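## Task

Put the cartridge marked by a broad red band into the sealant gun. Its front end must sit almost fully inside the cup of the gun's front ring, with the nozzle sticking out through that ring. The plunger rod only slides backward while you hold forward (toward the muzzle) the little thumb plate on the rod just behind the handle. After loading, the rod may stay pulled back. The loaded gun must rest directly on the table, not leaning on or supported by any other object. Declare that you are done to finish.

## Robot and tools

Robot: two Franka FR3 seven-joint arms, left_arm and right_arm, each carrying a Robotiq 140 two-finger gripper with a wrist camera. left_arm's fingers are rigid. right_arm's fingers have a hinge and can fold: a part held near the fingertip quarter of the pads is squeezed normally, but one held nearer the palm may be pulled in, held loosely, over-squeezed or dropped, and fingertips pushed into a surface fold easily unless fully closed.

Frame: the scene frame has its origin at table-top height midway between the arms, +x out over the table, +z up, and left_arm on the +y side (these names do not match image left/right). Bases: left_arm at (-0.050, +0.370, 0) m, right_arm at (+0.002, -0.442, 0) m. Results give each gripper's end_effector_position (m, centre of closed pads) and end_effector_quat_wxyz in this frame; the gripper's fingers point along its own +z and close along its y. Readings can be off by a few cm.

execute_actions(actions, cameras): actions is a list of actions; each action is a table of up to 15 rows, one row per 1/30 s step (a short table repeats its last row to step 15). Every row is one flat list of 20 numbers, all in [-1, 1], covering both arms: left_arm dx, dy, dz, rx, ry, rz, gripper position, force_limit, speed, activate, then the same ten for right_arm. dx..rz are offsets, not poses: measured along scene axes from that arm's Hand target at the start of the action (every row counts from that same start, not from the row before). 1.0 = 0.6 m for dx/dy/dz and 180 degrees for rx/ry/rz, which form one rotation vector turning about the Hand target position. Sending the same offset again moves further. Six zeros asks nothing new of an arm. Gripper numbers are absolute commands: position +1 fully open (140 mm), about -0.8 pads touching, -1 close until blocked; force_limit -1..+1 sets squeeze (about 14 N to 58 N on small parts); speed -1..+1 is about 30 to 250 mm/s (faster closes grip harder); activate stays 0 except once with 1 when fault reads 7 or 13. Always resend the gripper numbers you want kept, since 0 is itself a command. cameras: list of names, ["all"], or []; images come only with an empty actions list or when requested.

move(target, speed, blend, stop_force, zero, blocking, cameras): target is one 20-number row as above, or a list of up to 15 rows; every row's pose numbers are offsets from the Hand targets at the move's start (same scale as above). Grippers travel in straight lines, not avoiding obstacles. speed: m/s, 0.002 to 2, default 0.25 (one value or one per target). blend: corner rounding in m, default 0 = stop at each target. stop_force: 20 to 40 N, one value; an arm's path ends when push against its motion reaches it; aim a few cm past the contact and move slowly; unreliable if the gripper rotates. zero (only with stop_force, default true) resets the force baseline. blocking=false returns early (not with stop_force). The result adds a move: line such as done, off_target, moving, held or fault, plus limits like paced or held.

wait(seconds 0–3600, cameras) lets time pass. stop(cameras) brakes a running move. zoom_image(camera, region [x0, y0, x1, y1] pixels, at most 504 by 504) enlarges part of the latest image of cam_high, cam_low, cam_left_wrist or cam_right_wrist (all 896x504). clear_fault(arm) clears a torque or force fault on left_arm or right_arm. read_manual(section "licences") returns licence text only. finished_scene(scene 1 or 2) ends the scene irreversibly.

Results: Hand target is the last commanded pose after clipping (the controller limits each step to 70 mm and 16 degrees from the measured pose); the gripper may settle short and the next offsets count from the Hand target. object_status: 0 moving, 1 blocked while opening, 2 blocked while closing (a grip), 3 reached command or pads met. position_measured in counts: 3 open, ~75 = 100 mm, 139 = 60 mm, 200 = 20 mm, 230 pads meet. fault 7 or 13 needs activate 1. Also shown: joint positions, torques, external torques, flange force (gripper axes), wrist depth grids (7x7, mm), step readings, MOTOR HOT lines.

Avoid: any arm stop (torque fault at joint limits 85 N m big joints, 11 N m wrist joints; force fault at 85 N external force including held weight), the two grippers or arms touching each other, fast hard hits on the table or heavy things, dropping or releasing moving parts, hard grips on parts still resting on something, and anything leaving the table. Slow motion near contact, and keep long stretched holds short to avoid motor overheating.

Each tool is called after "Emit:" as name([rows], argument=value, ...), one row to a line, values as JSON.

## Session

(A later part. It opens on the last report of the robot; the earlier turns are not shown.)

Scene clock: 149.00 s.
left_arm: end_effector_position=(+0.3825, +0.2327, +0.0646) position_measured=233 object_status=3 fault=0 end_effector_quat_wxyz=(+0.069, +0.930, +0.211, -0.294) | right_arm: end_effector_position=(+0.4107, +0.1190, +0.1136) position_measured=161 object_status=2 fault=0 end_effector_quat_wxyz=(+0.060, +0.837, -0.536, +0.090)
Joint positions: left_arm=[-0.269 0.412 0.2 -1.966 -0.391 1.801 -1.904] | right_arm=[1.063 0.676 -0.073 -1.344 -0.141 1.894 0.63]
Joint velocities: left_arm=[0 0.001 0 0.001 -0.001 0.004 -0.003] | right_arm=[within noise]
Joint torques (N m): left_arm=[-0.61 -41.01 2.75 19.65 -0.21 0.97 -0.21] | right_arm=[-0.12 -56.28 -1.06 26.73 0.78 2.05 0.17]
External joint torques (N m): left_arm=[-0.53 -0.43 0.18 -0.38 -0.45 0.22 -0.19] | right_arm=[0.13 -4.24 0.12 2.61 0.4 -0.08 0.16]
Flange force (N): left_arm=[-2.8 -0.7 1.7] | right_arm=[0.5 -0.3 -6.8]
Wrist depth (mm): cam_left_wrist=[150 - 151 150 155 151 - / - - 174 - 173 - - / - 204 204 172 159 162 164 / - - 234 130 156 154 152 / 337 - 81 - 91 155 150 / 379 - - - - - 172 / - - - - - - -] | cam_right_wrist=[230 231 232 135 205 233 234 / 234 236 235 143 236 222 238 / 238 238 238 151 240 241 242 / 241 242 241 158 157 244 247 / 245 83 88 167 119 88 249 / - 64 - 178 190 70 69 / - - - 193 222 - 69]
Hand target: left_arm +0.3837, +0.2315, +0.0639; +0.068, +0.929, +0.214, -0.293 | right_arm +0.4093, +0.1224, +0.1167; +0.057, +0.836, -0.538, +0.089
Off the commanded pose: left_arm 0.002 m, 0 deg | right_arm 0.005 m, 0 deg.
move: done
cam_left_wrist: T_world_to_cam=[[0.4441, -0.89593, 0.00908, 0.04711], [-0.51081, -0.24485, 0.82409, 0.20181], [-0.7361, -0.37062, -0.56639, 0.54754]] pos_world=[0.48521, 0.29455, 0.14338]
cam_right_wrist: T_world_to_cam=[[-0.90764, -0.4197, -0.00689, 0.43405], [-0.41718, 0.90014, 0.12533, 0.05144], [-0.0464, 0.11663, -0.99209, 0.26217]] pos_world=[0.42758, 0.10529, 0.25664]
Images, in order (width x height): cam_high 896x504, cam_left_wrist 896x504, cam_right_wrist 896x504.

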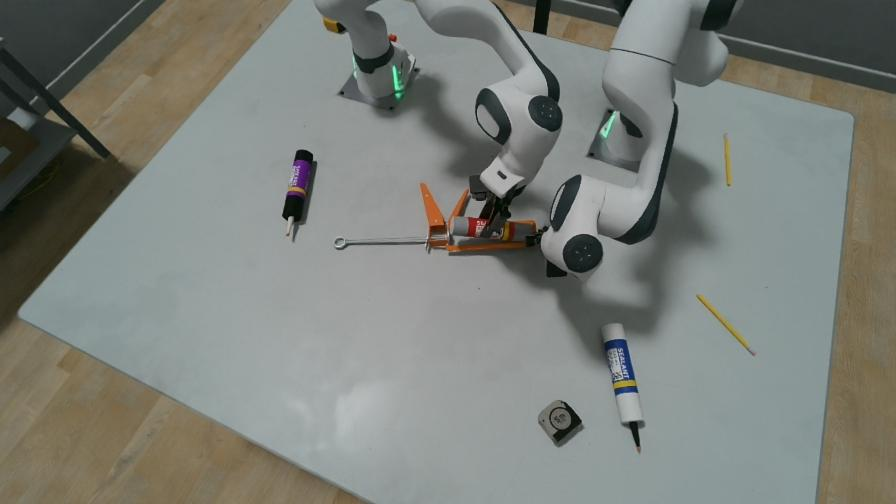

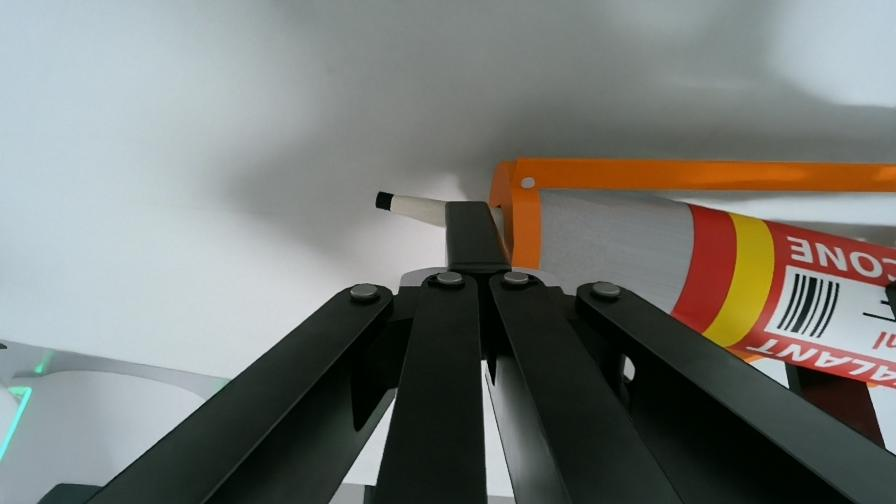

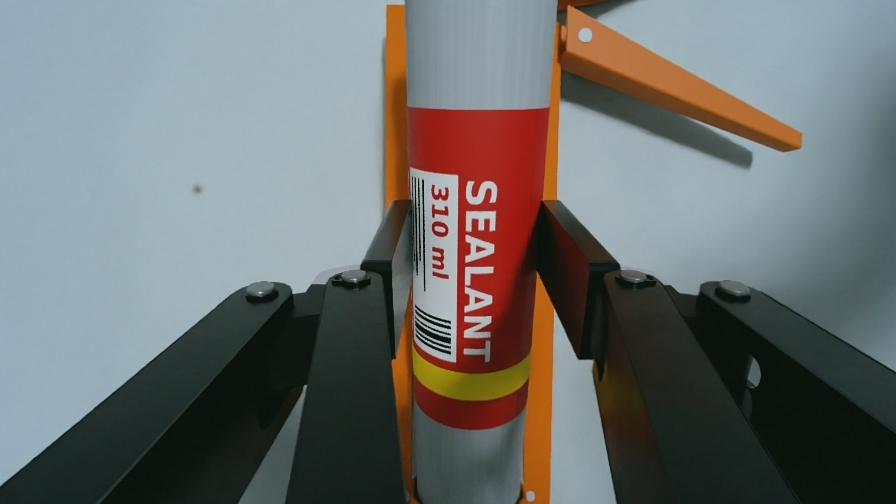

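Emit:
move(target=[0.0065,-0.0136,0,0,0,0,-1,-1,0,0, 0,0,0.0015,0,0,0,-1,-0.05,-1,0], speed=0.03, cameras=["cam_right_wrist", "cam_left_wrist", "cam_high"])

Emit:
zoom_image(camera="cam_high", region=[380, 180, 560, 280])

Scene clock: 150.20 s.
left_arm: end_effector_position=(+0.3870, +0.2273, +0.0635) position_measured=233 object_status=3 fault=0 end_effector_quat_wxyz=(+0.068, +0.930, +0.212, -0.292) | right_arm: end_effector_position=(+0.4106, +0.1184, +0.1138) position_measured=161 object_status=2 fault=0 end_effector_quat_wxyz=(+0.061, +0.837, -0.536, +0.090)
Joint positions: left_arm=[-0.275 0.425 0.198 -1.948 -0.395 1.801 -1.913] | right_arm=[1.063 0.676 -0.073 -1.344 -0.141 1.891 0.63]
Joint velocities: left_arm=[0.001 0 -0.001 0.001 0 -0.001 -0.006] | right_arm=[within noise]
Joint torques (N m): left_arm=[-1.55 -41.9 1.68 20.5 -0.97 0.69 -0.19] | right_arm=[0.5 -56.83 -0.31 26.84 0.77 2.23 0.17]
External joint torques (N m): left_arm=[-1.59 -1.05 -1.05 0.53 -1.22 -0.07 -0.17] | right_arm=[0.46 -4.94 0.67 2.76 0.38 0.11 0.17]
Flange force (N): left_arm=[-2.8 2.6 0.2] | right_arm=[1.4 1.8 -7.1]
Wrist depth (mm): cam_left_wrist=[149 150 146 - 152 149 - / - 164 169 - 179 - - / - 217 - 162 163 166 169 / - 247 261 141 159 155 157 / - 293 82 - 91 154 150 / 383 - - - - - 162 / - - - - - - -] | cam_right_wrist=[231 232 232 135 205 234 235 / 234 235 235 143 236 223 238 / 238 238 239 151 240 241 242 / 241 243 242 158 157 245 246 / 245 83 88 167 119 88 249 / - 64 - 179 191 70 69 / - - - 193 224 - 69]
Hand target: left_arm +0.3876, +0.2234, +0.0639; +0.068, +0.929, +0.214, -0.293 | right_arm +0.4093, +0.1224, +0.1176; +0.057, +0.836, -0.538, +0.089
Off the commanded pose: left_arm 0.004 m, 0 deg | right_arm 0.006 m, 1 deg.
move: off_target (left_arm, right_arm)
cam_left_wrist: T_world_to_cam=[[0.44483, -0.89558, 0.00758, 0.03994], [-0.5122, -0.24744, 0.82245, 0.20496], [-0.7347, -0.36973, -0.56879, 0.54757]] pos_world=[0.48951, 0.28894, 0.14258]
cam_right_wrist: T_world_to_cam=[[-0.90812, -0.41868, -0.00561, 0.43366], [-0.41608, 0.90082, 0.1241, 0.05154], [-0.0469, 0.11503, -0.99225, 0.26294]] pos_world=[0.42759, 0.10489, 0.25694]
Images, in order (width x height): cam_high 896x504, cam_left_wrist 896x504, cam_right_wrist 896x504.

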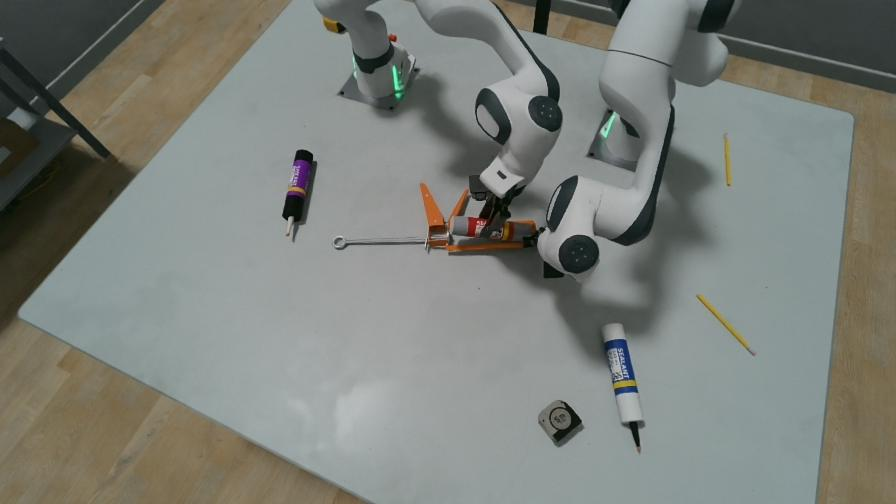

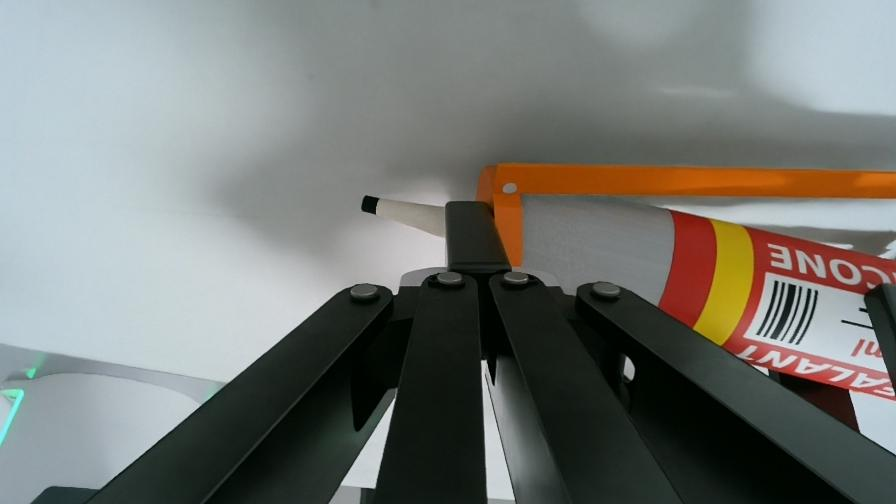

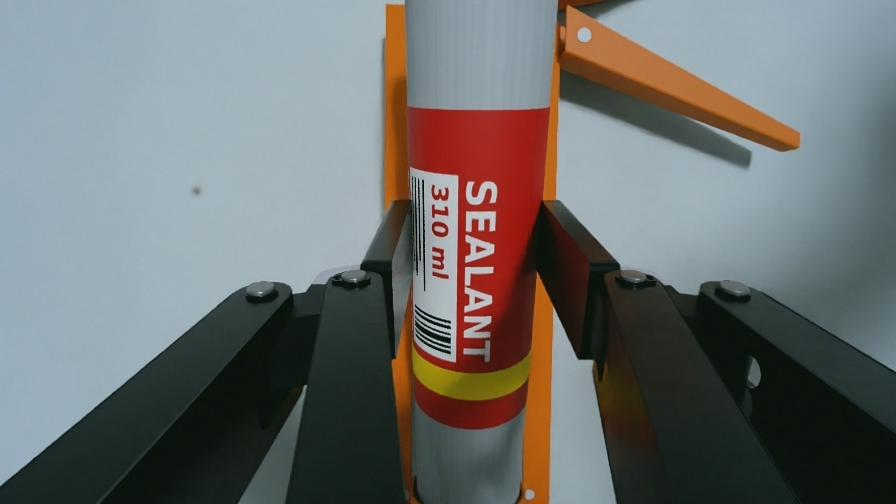

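Scaled by 2.800.

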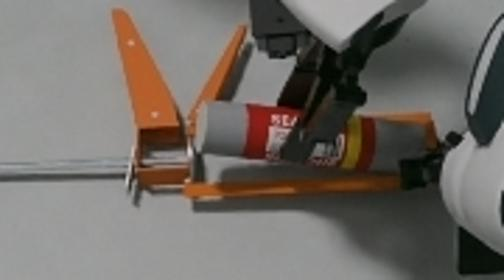

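Emit:
zoom_image(camera="cam_left_wrist", region=[340, 130, 720, 400])

Emit:
zoom_image(camera="cam_right_wrist", region=[380, 400, 560, 504])

Scaled by 1.326.

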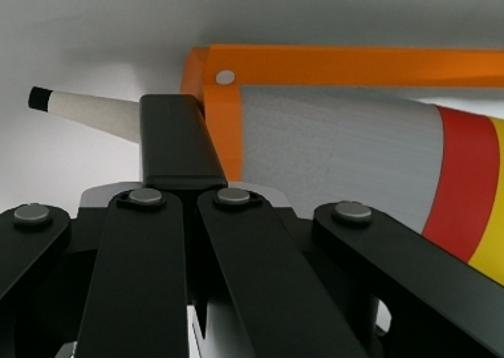

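Scaled by 2.800.

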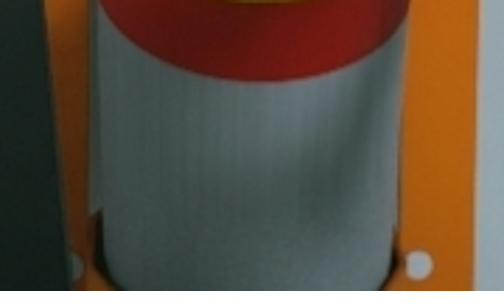

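Emit:
move(target=[0,0,0,0,0,0,-1,-1,0,0, 0.0065,-0.014,-0.0337,0.0474,0.0219,0,-1,-0.05,-1,0], speed=0.05, cameras=["cam_right_wrist", "cam_left_wrist", "cam_high"])

Emit:
zoom_image(camera="cam_high", region=[380, 180, 560, 280])

Scene clock: 159.03 s.
left_arm: end_effector_position=(+0.3869, +0.2260, +0.0638) position_measured=233 object_status=3 fault=0 end_effector_quat_wxyz=(+0.068, +0.930, +0.213, -0.293) | right_arm: end_effector_position=(+0.4132, +0.1098, +0.0928) position_measured=161 object_status=2 fault=0 end_effector_quat_wxyz=(+0.019, +0.838, -0.545, +0.021)
Joint positions: left_arm=[-0.277 0.425 0.198 -1.948 -0.397 1.8 -1.915] | right_arm=[0.941 0.584 0.003 -1.554 -0.053 2.103 0.557]
Joint velocities: left_arm=[within noise] | right_arm=[0 0 0.001 -0.001 -0.001 0.004 -0.007]
Joint torques (N m): left_arm=[-0.86 -41.85 2.5 20.26 -0.6 0.78 -0.21] | right_arm=[-0.42 -54.66 1.38 24.94 0.93 2.62 -0.39]
External joint torques (N m): left_arm=[-0.88 -0.94 -0.22 0.24 -0.85 0.02 -0.19] | right_arm=[-0.33 -5.07 0.94 1.09 0.34 0.17 -0.39]
Flange force (N): left_arm=[-2.8 0.8 0.2] | right_arm=[6.5 9.0 -6.2]
Wrist depth (mm): cam_left_wrist=[150 - 155 - 150 149 150 / - - 178 170 - 173 - / - - 197 158 159 168 170 / - 238 - 141 163 162 162 / - - 81 - 91 170 168 / 381 - - - - - 186 / - - - - - - -] | cam_right_wrist=[197 197 197 136 171 176 201 / 204 204 204 145 206 208 208 / 211 212 213 151 212 216 218 / 220 221 220 158 157 225 226 / 230 83 88 167 119 88 234 / - 64 - 180 208 70 69 / - - - 191 - - 69]
Hand target: left_arm +0.3876, +0.2234, +0.0639; +0.068, +0.929, +0.214, -0.293 | right_arm +0.4132, +0.1140, +0.0974; +0.013, +0.841, -0.541, +0.020
Off the commanded pose: left_arm 0.003 m, 0 deg | right_arm 0.006 m, 1 deg.
move: off_target (right_arm)
cam_left_wrist: T_world_to_cam=[[0.44574, -0.89513, 0.00747, 0.03835], [-0.51128, -0.24772, 0.82294, 0.20401], [-0.73479, -0.37063, -0.56808, 0.54737]] pos_world=[0.48941, 0.28774, 0.14278]
cam_right_wrist: T_world_to_cam=[[-0.9138, -0.40615, -0.0029, 0.43301], [-0.39038, 0.8763, 0.2823, 0.04029], [-0.11212, 0.2591, -0.95932, 0.25134]] pos_world=[0.4396, 0.07544, 0.231]
Images, in order (width x height): cam_high 896x504, cam_left_wrist 896x504, cam_right_wrist 896x504.

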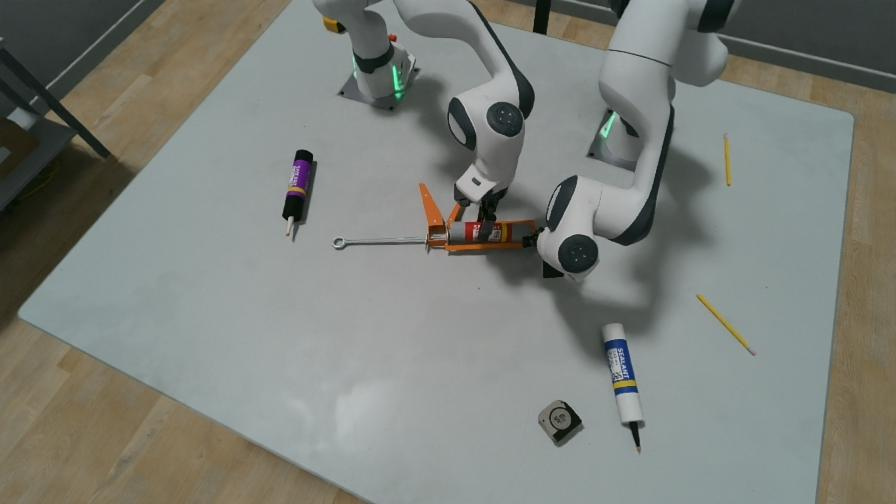

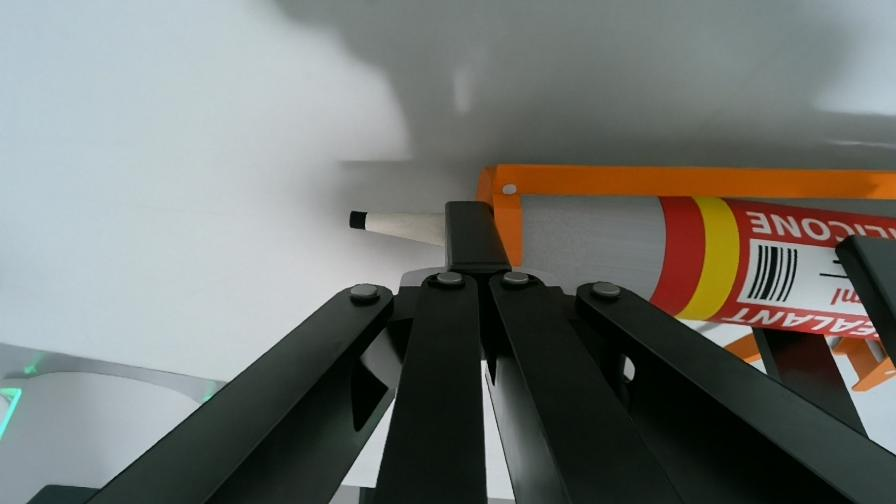

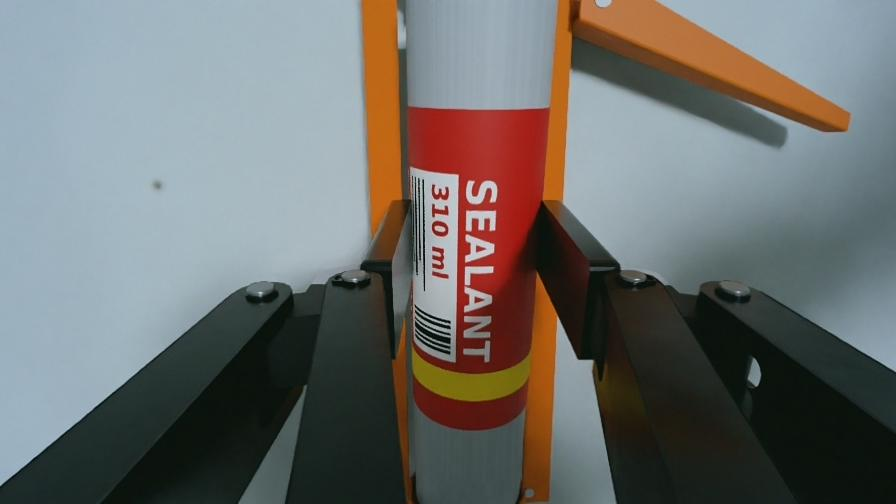

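Scaled by 2.800.

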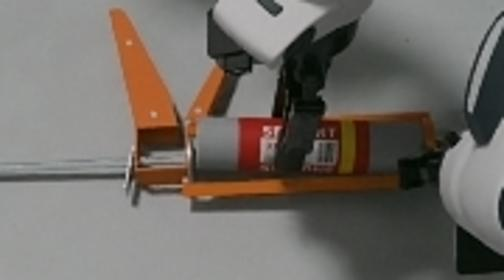

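Emit:
move(target=[0,0,0,0,0,0,-1,-1,0,0, 0.0058,-0.0008,-0.0258,0.0136,0.0063,0.0067,-1,-0.05,-1,0], speed=0.03, cameras=["cam_right_wrist", "cam_left_wrist", "cam_high"])

Emit:
zoom_image(camera="cam_high", region=[380, 180, 560, 280])

Scene clock: 162.63 s.
left_arm: end_effector_position=(+0.3867, +0.2260, +0.0635) position_measured=233 object_status=3 fault=0 end_effector_quat_wxyz=(+0.068, +0.930, +0.213, -0.293) | right_arm: end_effector_position=(+0.4162, +0.1108, +0.0801) position_measured=161 object_status=2 fault=0 end_effector_quat_wxyz=(+0.004, +0.845, -0.535, +0.001)
Joint positions: left_arm=[-0.277 0.425 0.198 -1.948 -0.397 1.8 -1.915] | right_arm=[0.89 0.584 0.041 -1.596 -0.031 2.172 0.504]
Joint velocities: left_arm=[within noise] | right_arm=[-0.001 0 0 0.001 -0.001 0.002 -0.006]
Joint torques (N m): left_arm=[-0.84 -42.25 2.34 20.26 -0.59 0.78 -0.18] | right_arm=[-0.88 -52.9 1.68 24.62 0.87 2.82 -0.16]
External joint torques (N m): left_arm=[-0.67 -1.39 -0.2 0.3 -0.83 0.04 -0.17] | right_arm=[-0.75 -3.59 0.57 1.01 0.26 0.3 -0.16]
Flange force (N): left_arm=[-3.7 0.1 0.0] | right_arm=[4.1 5.5 -4.7]
Wrist depth (mm): cam_left_wrist=[- 149 159 150 149 148 - / 172 - 173 167 - 173 - / - - 203 182 161 166 170 / - - 246 141 164 167 167 / - - 82 - 91 299 187 / 382 - - - - - 180 / - - - - - - -] | cam_right_wrist=[181 182 182 137 163 159 185 / 190 190 189 144 173 194 190 / 199 199 200 151 179 202 202 / 209 209 207 158 157 213 214 / 219 83 88 166 119 88 222 / - 64 - 175 190 70 69 / - - - 186 212 - 69]
Hand target: left_arm +0.3876, +0.2234, +0.0639; +0.068, +0.929, +0.214, -0.293 | right_arm +0.4166, +0.1135, +0.0819; +0.000, +0.847, -0.532, +0.000
Off the commanded pose: left_arm 0.003 m, 0 deg | right_arm 0.003 m, 1 deg.
move: done
cam_left_wrist: T_world_to_cam=[[0.44559, -0.89521, 0.00708, 0.03859], [-0.51082, -0.24775, 0.82322, 0.20389], [-0.73519, -0.37044, -0.56768, 0.54714]] pos_world=[0.48921, 0.28774, 0.14248]
cam_right_wrist: T_world_to_cam=[[-0.90406, -0.42737, -0.0055, 0.43469], [-0.4051, 0.85269, 0.32988, 0.04912], [-0.13629, 0.30046, -0.94401, 0.24347]] pos_world=[0.44607, 0.07074, 0.21603]
Images, in order (width x height): cam_high 896x504, cam_left_wrist 896x504, cam_right_wrist 896x504.

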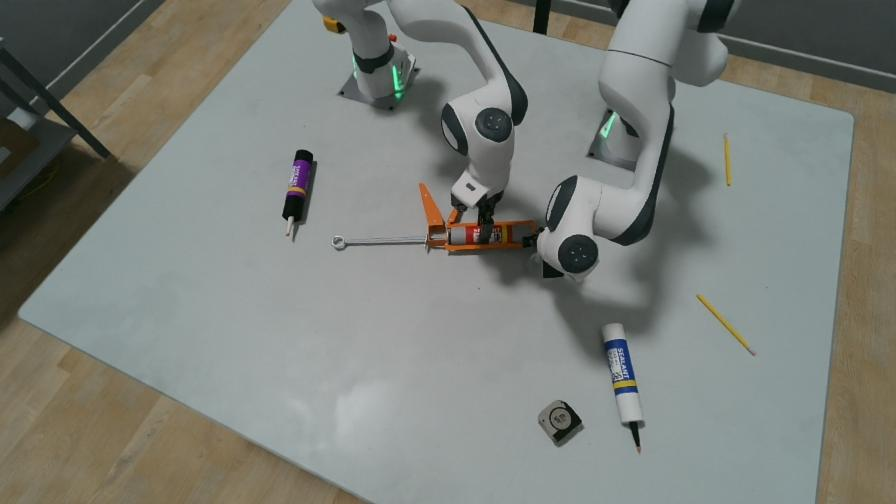

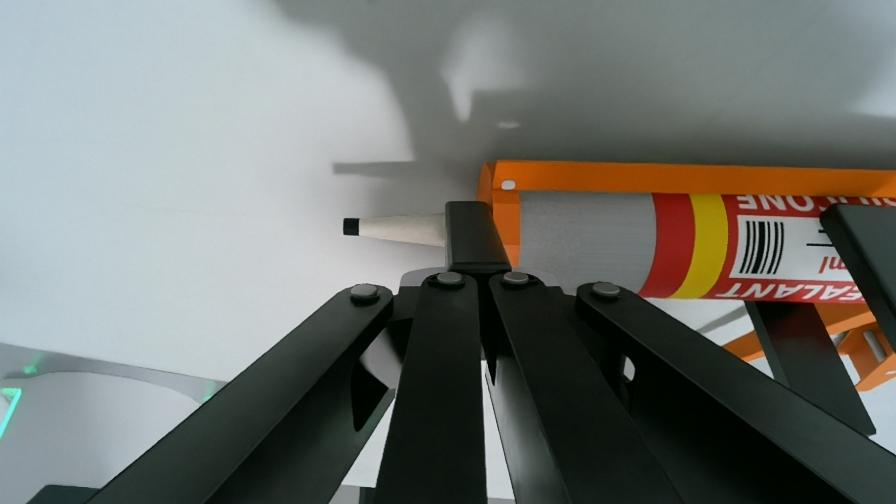

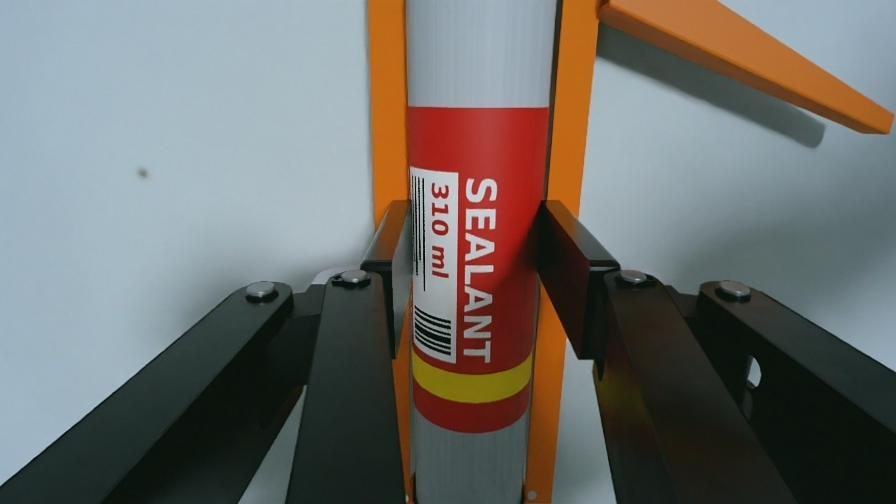

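Scaled by 2.800.

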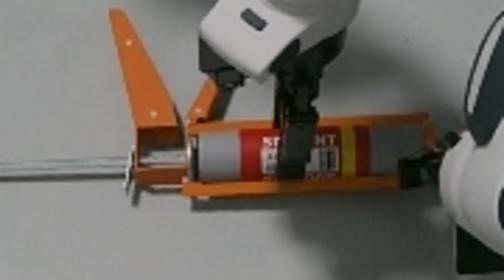

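Emit:
move(target=[0,0,0,0,0,0,-1,-1,0,0, 0,0,-0.0125,0,0,-0.003,-1,-0.05,-1,0], speed=0.03, cameras=["cam_right_wrist", "cam_left_wrist"])

Scene clock: 163.70 s.
left_arm: end_effector_position=(+0.3868, +0.2259, +0.0636) position_measured=233 object_status=3 fault=0 end_effector_quat_wxyz=(+0.068, +0.930, +0.213, -0.293) | right_arm: end_effector_position=(+0.4166, +0.1115, +0.0770) position_measured=161 object_status=2 fault=0 end_effector_quat_wxyz=(+0.003, +0.845, -0.534, +0.001)
Joint positions: left_arm=[-0.277 0.425 0.198 -1.948 -0.397 1.8 -1.915] | right_arm=[0.89 0.588 0.041 -1.598 -0.031 2.181 0.503]
Joint torques (N m): left_arm=[-1.07 -42.25 1.83 20.11 -0.6 0.73 -0.19] | right_arm=[-0.61 -49.21 1.03 23.31 0.97 3.51 0.08]
External joint torques (N m): left_arm=[-1.1 -1.32 -0.89 0.12 -0.85 -0.02 -0.18] | right_arm=[-0.6 -0.17 -0.17 -0.1 0.36 1 0.08]
Flange force (N): left_arm=[-4.4 0.6 0.7] | right_arm=[2.1 2.5 1.7]
Wrist depth (mm): cam_left_wrist=[153 150 - 154 - 150 153 / - 166 176 169 - 165 167 / - - 194 183 165 167 170 / - 256 - 141 166 168 168 / - - 81 - 91 209 190 / 380 - - - - - 179 / - - - - - - -] | cam_right_wrist=[178 179 180 137 161 157 181 / 187 187 186 145 170 190 178 / 195 196 195 151 176 199 200 / 205 206 204 157 157 209 210 / 216 83 88 165 119 88 219 / - 64 - 175 188 70 69 / - - - 185 - - 69]
Hand target: left_arm +0.3876, +0.2234, +0.0639; +0.068, +0.929, +0.214, -0.293 | right_arm +0.4166, +0.1135, +0.0744; +0.000, +0.844, -0.536, +0.000
Off the commanded pose: left_arm 0.003 m, 0 deg | right_arm 0.003 m, 0 deg.
move: done
cam_left_wrist: T_world_to_cam=[[0.4456, -0.8952, 0.00715, 0.03853], [-0.51094, -0.24776, 0.82314, 0.20402], [-0.73511, -0.37044, -0.5678, 0.54719]] pos_world=[0.48931, 0.28774, 0.14248]
cam_right_wrist: T_world_to_cam=[[-0.90348, -0.42856, -0.00746, 0.43527], [-0.40659, 0.85138, 0.33141, 0.05035], [-0.13568, 0.30246, -0.94346, 0.23983]] pos_world=[0.44627, 0.07113, 0.21283]
Images, in order (width x height): cam_left_wrist 896x504, cam_right_wrist 896x504.

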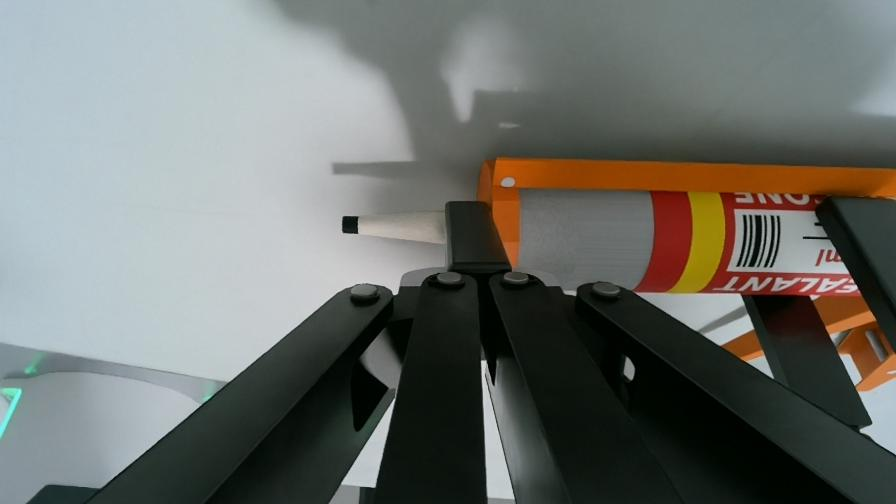

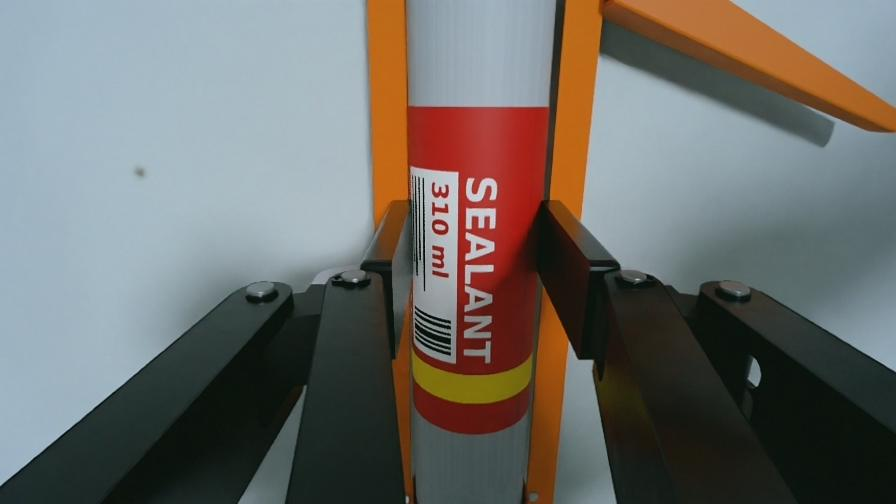

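Emit:
move(target=[0,0,0,0,0,0,-1,-1,0,0, -0.0071,0.0151,0.002,0,0,0,-1,-0.05,-1,0], speed=0.03, cameras=["cam_right_wrist", "cam_left_wrist", "cam_high"])

Emit:
zoom_image(camera="cam_high", region=[380, 180, 560, 280])

Scene clock: 165.07 s.
left_arm: end_effector_position=(+0.3872, +0.2274, +0.0635) position_measured=233 object_status=3 fault=0 end_effector_quat_wxyz=(+0.068, +0.930, +0.214, -0.293) | right_arm: end_effector_position=(+0.4179, +0.1141, +0.0770) position_measured=161 object_status=2 fault=0 end_effector_quat_wxyz=(+0.004, +0.845, -0.535, +0.002)
Joint positions: left_arm=[-0.276 0.425 0.199 -1.947 -0.396 1.8 -1.915] | right_arm=[0.895 0.6 0.037 -1.578 -0.032 2.169 0.506]
Joint torques (N m): left_arm=[-2.48 -41.76 0.51 20.04 -1.04 0.76 -0.18] | right_arm=[3.13 -49.04 3.66 24.89 1.44 4.05 0.57]
External joint torques (N m): left_arm=[-2.46 -0.91 -2.2 0.07 -1.29 0.01 -0.16] | right_arm=[3.13 0.87 2.48 1.17 0.83 1.51 0.57]
Flange force (N): left_arm=[-4.5 3.1 2.2] | right_arm=[-7.4 -2.8 3.2]
Wrist depth (mm): cam_left_wrist=[- 150 - 151 - 148 - / 172 173 - - 178 170 172 / - - - 165 164 166 166 / - - 246 141 - 168 167 / 321 299 81 - 91 297 193 / 380 - - - - - 178 / - - - - - - -] | cam_right_wrist=[179 179 179 137 161 157 181 / 186 187 187 144 170 190 189 / 195 195 195 152 176 199 200 / 205 206 204 157 157 209 210 / 215 84 88 165 119 88 219 / - 64 - 177 197 70 69 / - - - 187 208 - 69]
Hand target: left_arm +0.3876, +0.2234, +0.0639; +0.068, +0.929, +0.214, -0.293 | right_arm +0.4124, +0.1225, +0.0756; +0.000, +0.844, -0.536, +0.000
Off the commanded pose: left_arm 0.004 m, 0 deg | right_arm 0.010 m, 1 deg.
move: off_target (right_arm)
cam_left_wrist: T_world_to_cam=[[0.44768, -0.89417, 0.00632, 0.03863], [-0.51058, -0.24982, 0.82274, 0.20496], [-0.73409, -0.37155, -0.56838, 0.54796]] pos_world=[0.48961, 0.28934, 0.14258]
cam_right_wrist: T_world_to_cam=[[-0.90402, -0.42746, -0.00586, 0.43759], [-0.40559, 0.85328, 0.32772, 0.0484], [-0.13508, 0.29864, -0.94476, 0.23944]] pos_world=[0.44757, 0.07424, 0.21292]
Images, in order (width x height): cam_high 896x504, cam_left_wrist 896x504, cam_right_wrist 896x504.

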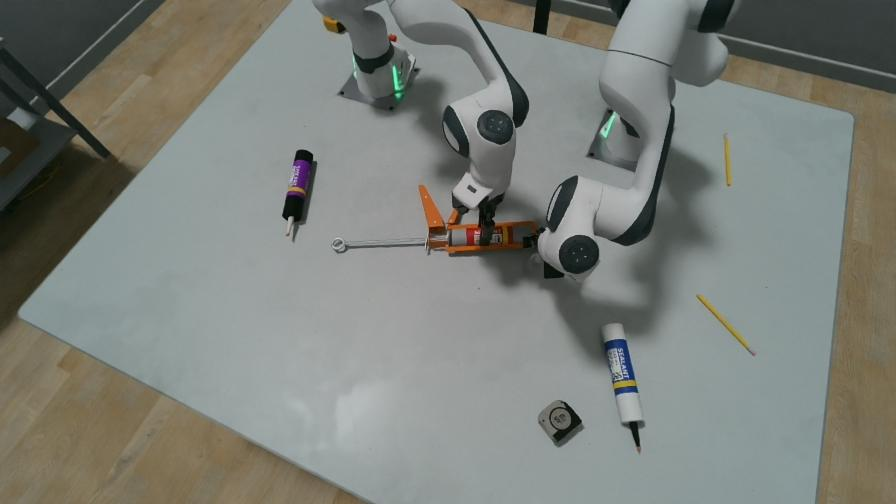

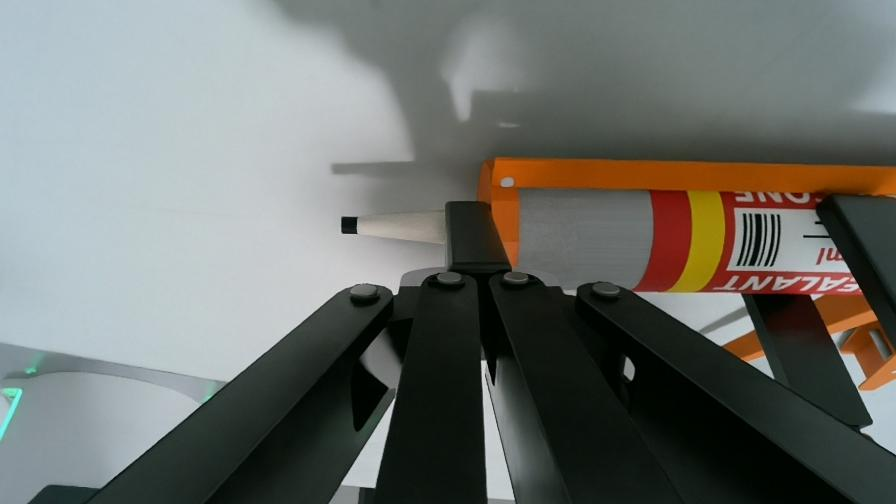

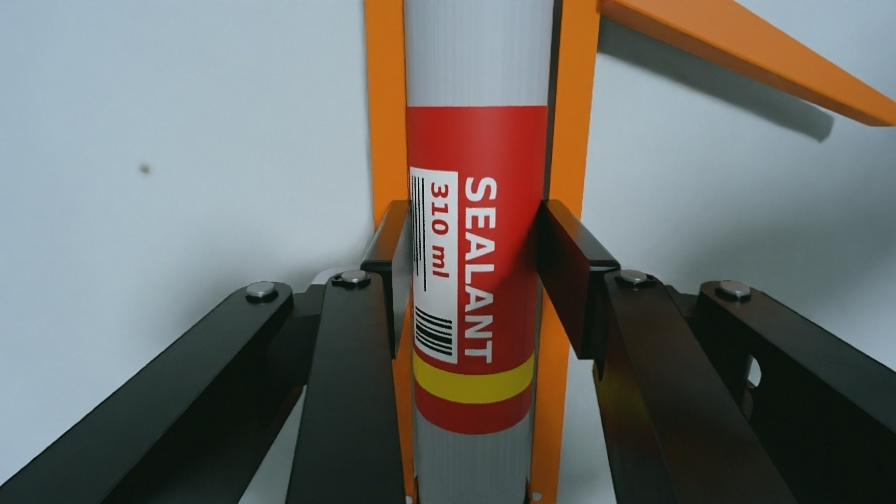

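Scaled by 2.800.

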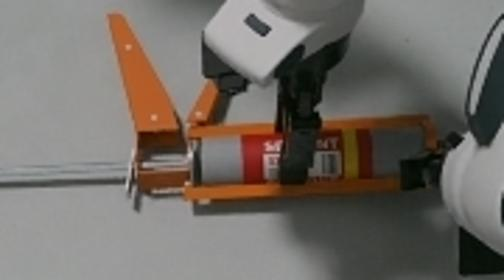

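Emit:
execute_actions(actions=[])

Scene clock: 166.43 s.
left_arm: end_effector_position=(+0.3872, +0.2274, +0.0635) position_measured=233 object_status=3 fault=0 end_effector_quat_wxyz=(+0.068, +0.930, +0.214, -0.293) | right_arm: end_effector_position=(+0.4179, +0.1141, +0.0770) position_measured=161 object_status=2 fault=0 end_effector_quat_wxyz=(+0.004, +0.845, -0.535, +0.002)
Joint positions: left_arm=[-0.276 0.425 0.199 -1.947 -0.396 1.8 -1.915] | right_arm=[0.895 0.6 0.037 -1.577 -0.032 2.169 0.507]
Joint velocities: within noise
Joint torques (N m): left_arm=[-2.47 -41.7 0.56 20.01 -1.04 0.78 -0.17] | right_arm=[3.01 -48.99 4 25.34 1.42 4.07 0.47]
External joint torques (N m): left_arm=[-2.6 -0.97 -2.27 0.12 -1.3 0.03 -0.15] | right_arm=[2.91 0.55 2.76 1.8 0.81 1.56 0.47]
Flange force (N): left_arm=[-4.7 3.3 2.3] | right_arm=[-8.1 -4.9 2.5]
Wrist depth (mm): cam_left_wrist=[150 150 150 154 150 149 153 / - - 173 173 173 171 166 / 197 203 - 182 164 166 166 / - 247 248 141 166 168 168 / - 298 81 - 91 295 193 / 379 - - - - - 177 / - - - - - - -] | cam_right_wrist=[179 179 180 137 161 157 181 / 186 187 186 145 169 190 188 / 195 195 195 151 176 198 200 / 205 205 204 157 157 209 210 / 216 84 88 165 119 88 219 / - 64 - 176 186 70 69 / - - - 187 208 - 69]
Hand target: left_arm +0.3876, +0.2234, +0.0639; +0.068, +0.929, +0.214, -0.293 | right_arm +0.4124, +0.1225, +0.0756; +0.000, +0.844, -0.536, +0.000
Tool commands: left_gripper/position=-1.0 left_gripper/force_limit=-1.0 left_gripper/speed=+0.0 left_gripper/activate=+0.0 right_gripper/position=-1.0 right_gripper/force_limit=-0.05 right_gripper/speed=-1.0 right_gripper/activate=+0.0
Off the commanded pose: left_arm 0.004 m, 0 deg | right_arm 0.010 m, 1 deg.
camera_calibration:
cam_left_wrist: T_world_to_cam=[[0.44768, -0.89417, 0.00632, 0.03863], [-0.51058, -0.24982, 0.82274, 0.20496], [-0.73409, -0.37155, -0.56838, 0.54796]] pos_world=[0.48961, 0.28934, 0.14258]
cam_right_wrist: T_world_to_cam=[[-0.90417, -0.42714, -0.00579, 0.43762], [-0.40529, 0.85347, 0.3276, 0.04828], [-0.13499, 0.29856, -0.9448, 0.23942]] pos_world=[0.44757, 0.07424, 0.21292]

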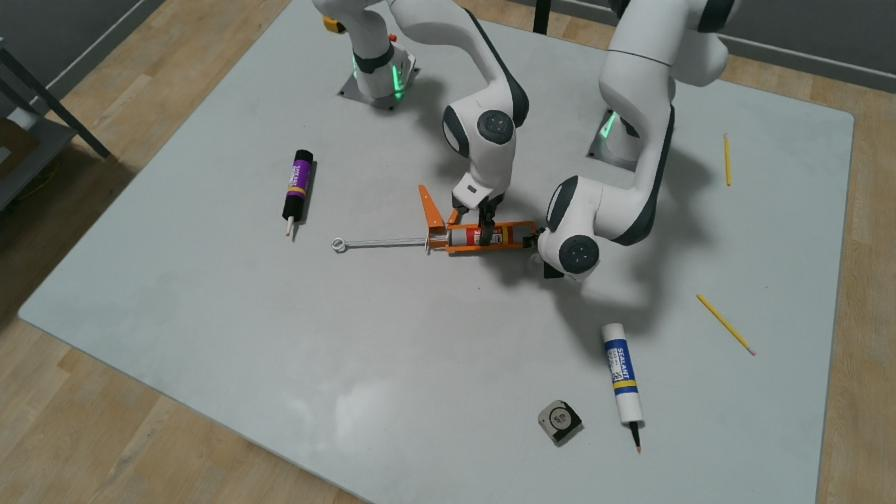

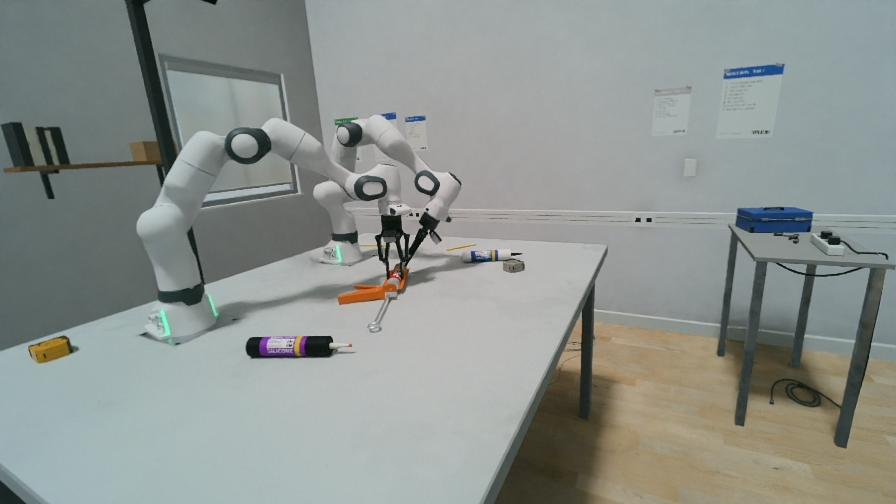

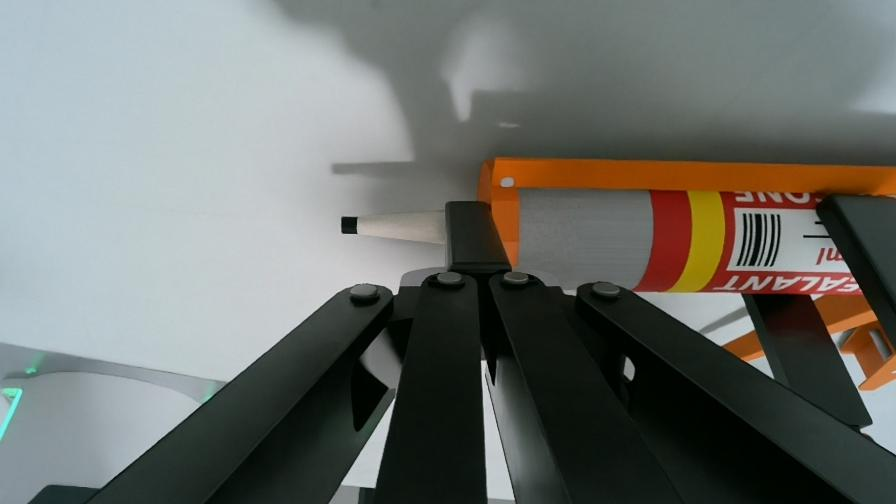

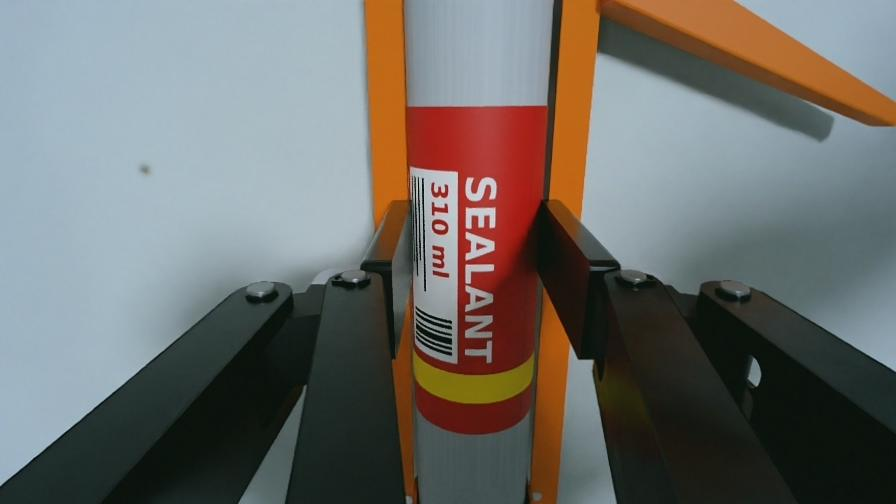

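Emit:
zoom_image(camera="cam_left_wrist", region=[320, 130, 700, 320])

Emit:
zoom_image(camera="cam_high", region=[410, 200, 560, 270])

Emit:
zoom_image(camera="cam_right_wrist", region=[340, 0, 620, 160])

Scaled by 1.326.

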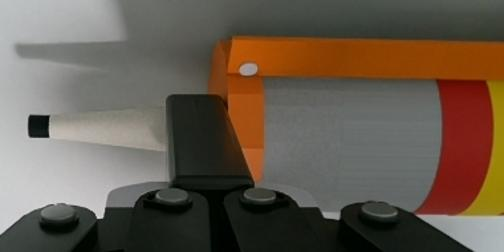

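Scaled by 3.360.

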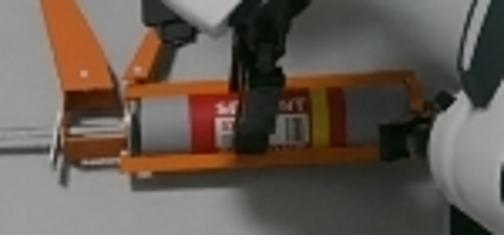

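Scaled by 1.800.

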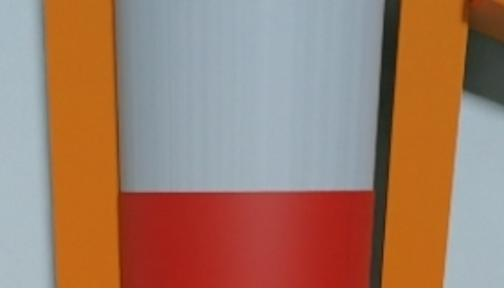

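Emit:
move(target=[0.009,-0.0179,0,0,0,0,-1,-1,0,0,-0.0086,0.0181,0,0,0,0,-1,-0.05,-1,0], speed=0.03, cameras=["cam_high","cam_left_wrist","cam_right_wrist"])

Scene clock: 170.67 s.
left_arm: end_effector_position=(+0.3893, +0.2277, +0.0634) position_measured=233 object_status=3 fault=0 end_effector_quat_wxyz=(+0.063, +0.928, +0.215, -0.297) | right_arm: end_effector_position=(+0.4190, +0.1151, +0.0768) position_measured=161 object_status=2 fault=0 end_effector_quat_wxyz=(+0.010, +0.843, -0.538, +0.006)
Joint positions: left_arm=[-0.276 0.44 0.2 -1.925 -0.391 1.784 -1.925] | right_arm=[0.904 0.615 0.031 -1.55 -0.037 2.145 0.518]
Joint velocities: left_arm=[0 0.001 0 0.002 0 0 -0.007] | right_arm=[0.002 0.001 0 0.001 -0.001 0 0.005]
Joint torques (N m): left_arm=[-6.65 -42.28 -4.08 22.27 -4.28 2.18 -0.35] | right_arm=[6.67 -48.63 7.59 26.66 2.71 5.61 0.67]
External joint torques (N m): left_arm=[-6.53 -0.89 -6.79 2.2 -4.53 1.46 -0.33] | right_arm=[6.7 1.53 6.54 2.99 2.1 3.12 0.67]
Flange force (N): left_arm=[-2.6 15.2 5.8] | right_arm=[-16.3 -7.9 5.5]
Wrist depth (mm): cam_left_wrist=[150 - - 149 157 147 151 / - - 179 168 173 172 169 / - - 206 186 165 166 169 / - - 236 130 166 168 167 / - - 91 - 91 187 186 / 387 - - - - - 178 / - - - - - - -] | cam_right_wrist=[179 180 180 138 161 157 183 / 186 187 187 145 170 191 191 / 195 196 195 152 176 200 201 / 204 205 203 157 157 209 211 / 213 83 88 164 119 88 219 / - 64 - 175 184 70 69 / - - - 185 206 - 69]
Hand target: left_arm +0.3930, +0.2126, +0.0639; +0.068, +0.929, +0.214, -0.293 | right_arm +0.4072, +0.1334, +0.0756; +0.000, +0.844, -0.536, +0.000
Off the commanded pose: left_arm 0.016 m, 1 deg | right_arm 0.022 m, 1 deg.
move: off_target (left_arm, right_arm)
cam_left_wrist: T_world_to_cam=[[0.44757, -0.89423, -0.00545, 0.03881], [-0.50192, -0.25625, 0.82608, 0.20412], [-0.74011, -0.367, -0.56352, 0.5505]] pos_world=[0.49251, 0.28904, 0.14181]
cam_right_wrist: T_world_to_cam=[[-0.90676, -0.42164, 0.00003, 0.43903], [-0.40008, 0.86041, 0.31563, 0.04581], [-0.13311, 0.28619, -0.94888, 0.24014]] pos_world=[0.44838, 0.07697, 0.21339]

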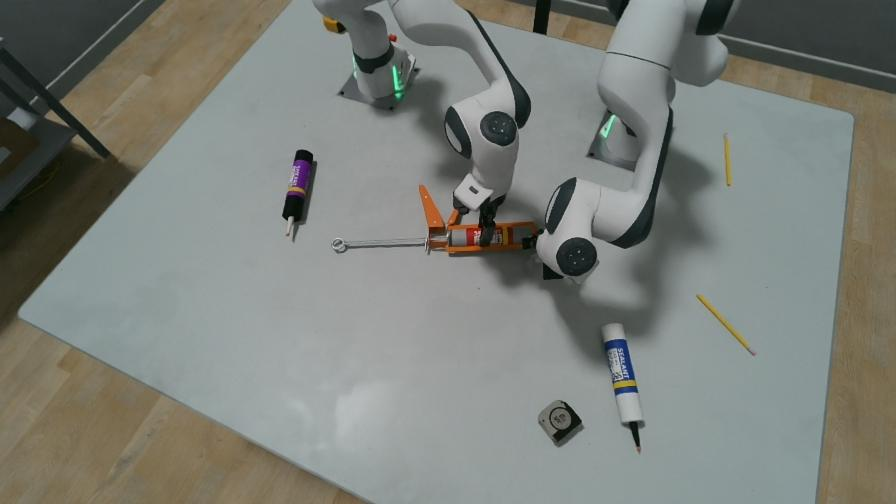

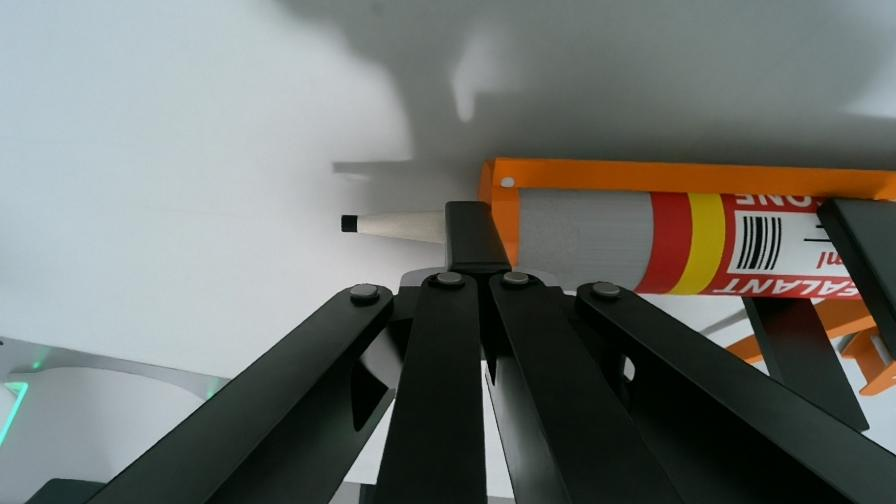

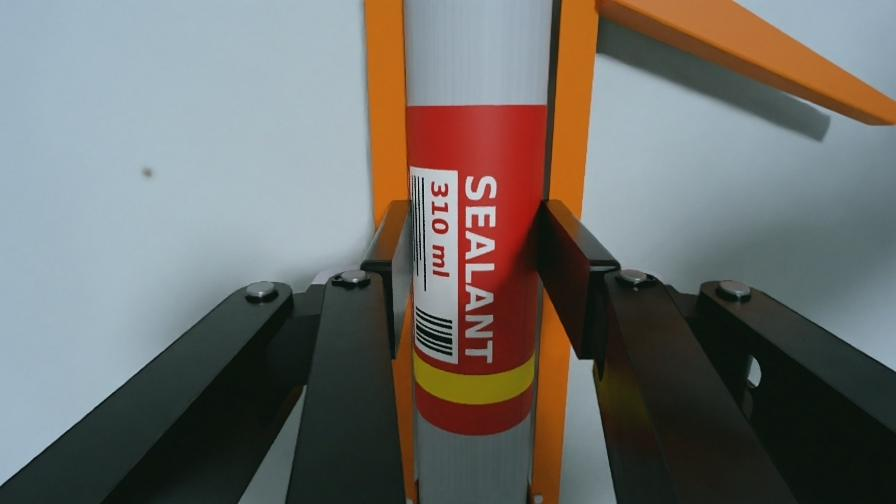

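Emit:
zoom_image(camera="cam_high", region=[570, 310, 670, 460])

Emit:
zoom_image(camera="cam_high", region=[420, 210, 500, 270])

Emit:
zoom_image(camera="cam_high", region=[490, 210, 570, 270])

Scaled by 3.360.

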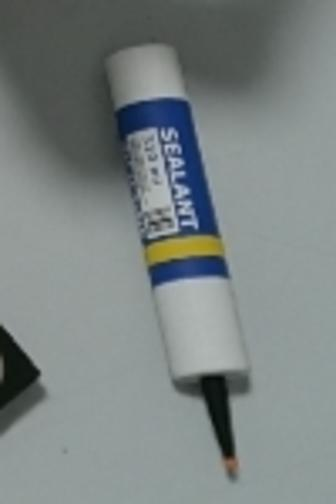

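Scaled by 6.300.

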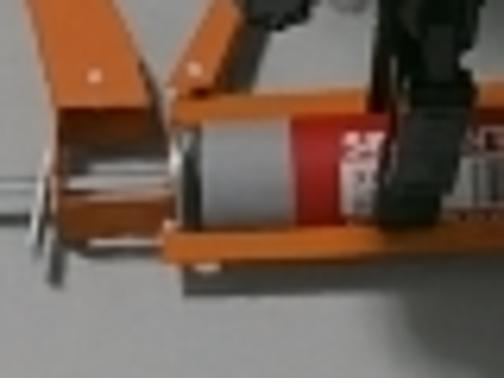

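Scaled by 6.300.

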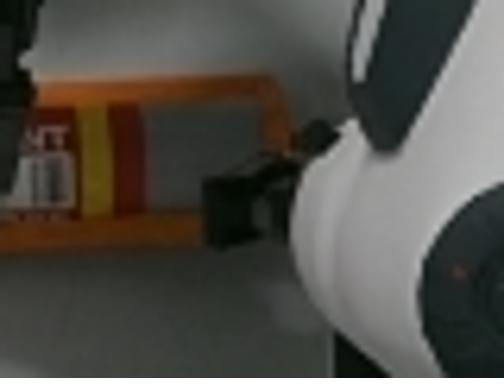

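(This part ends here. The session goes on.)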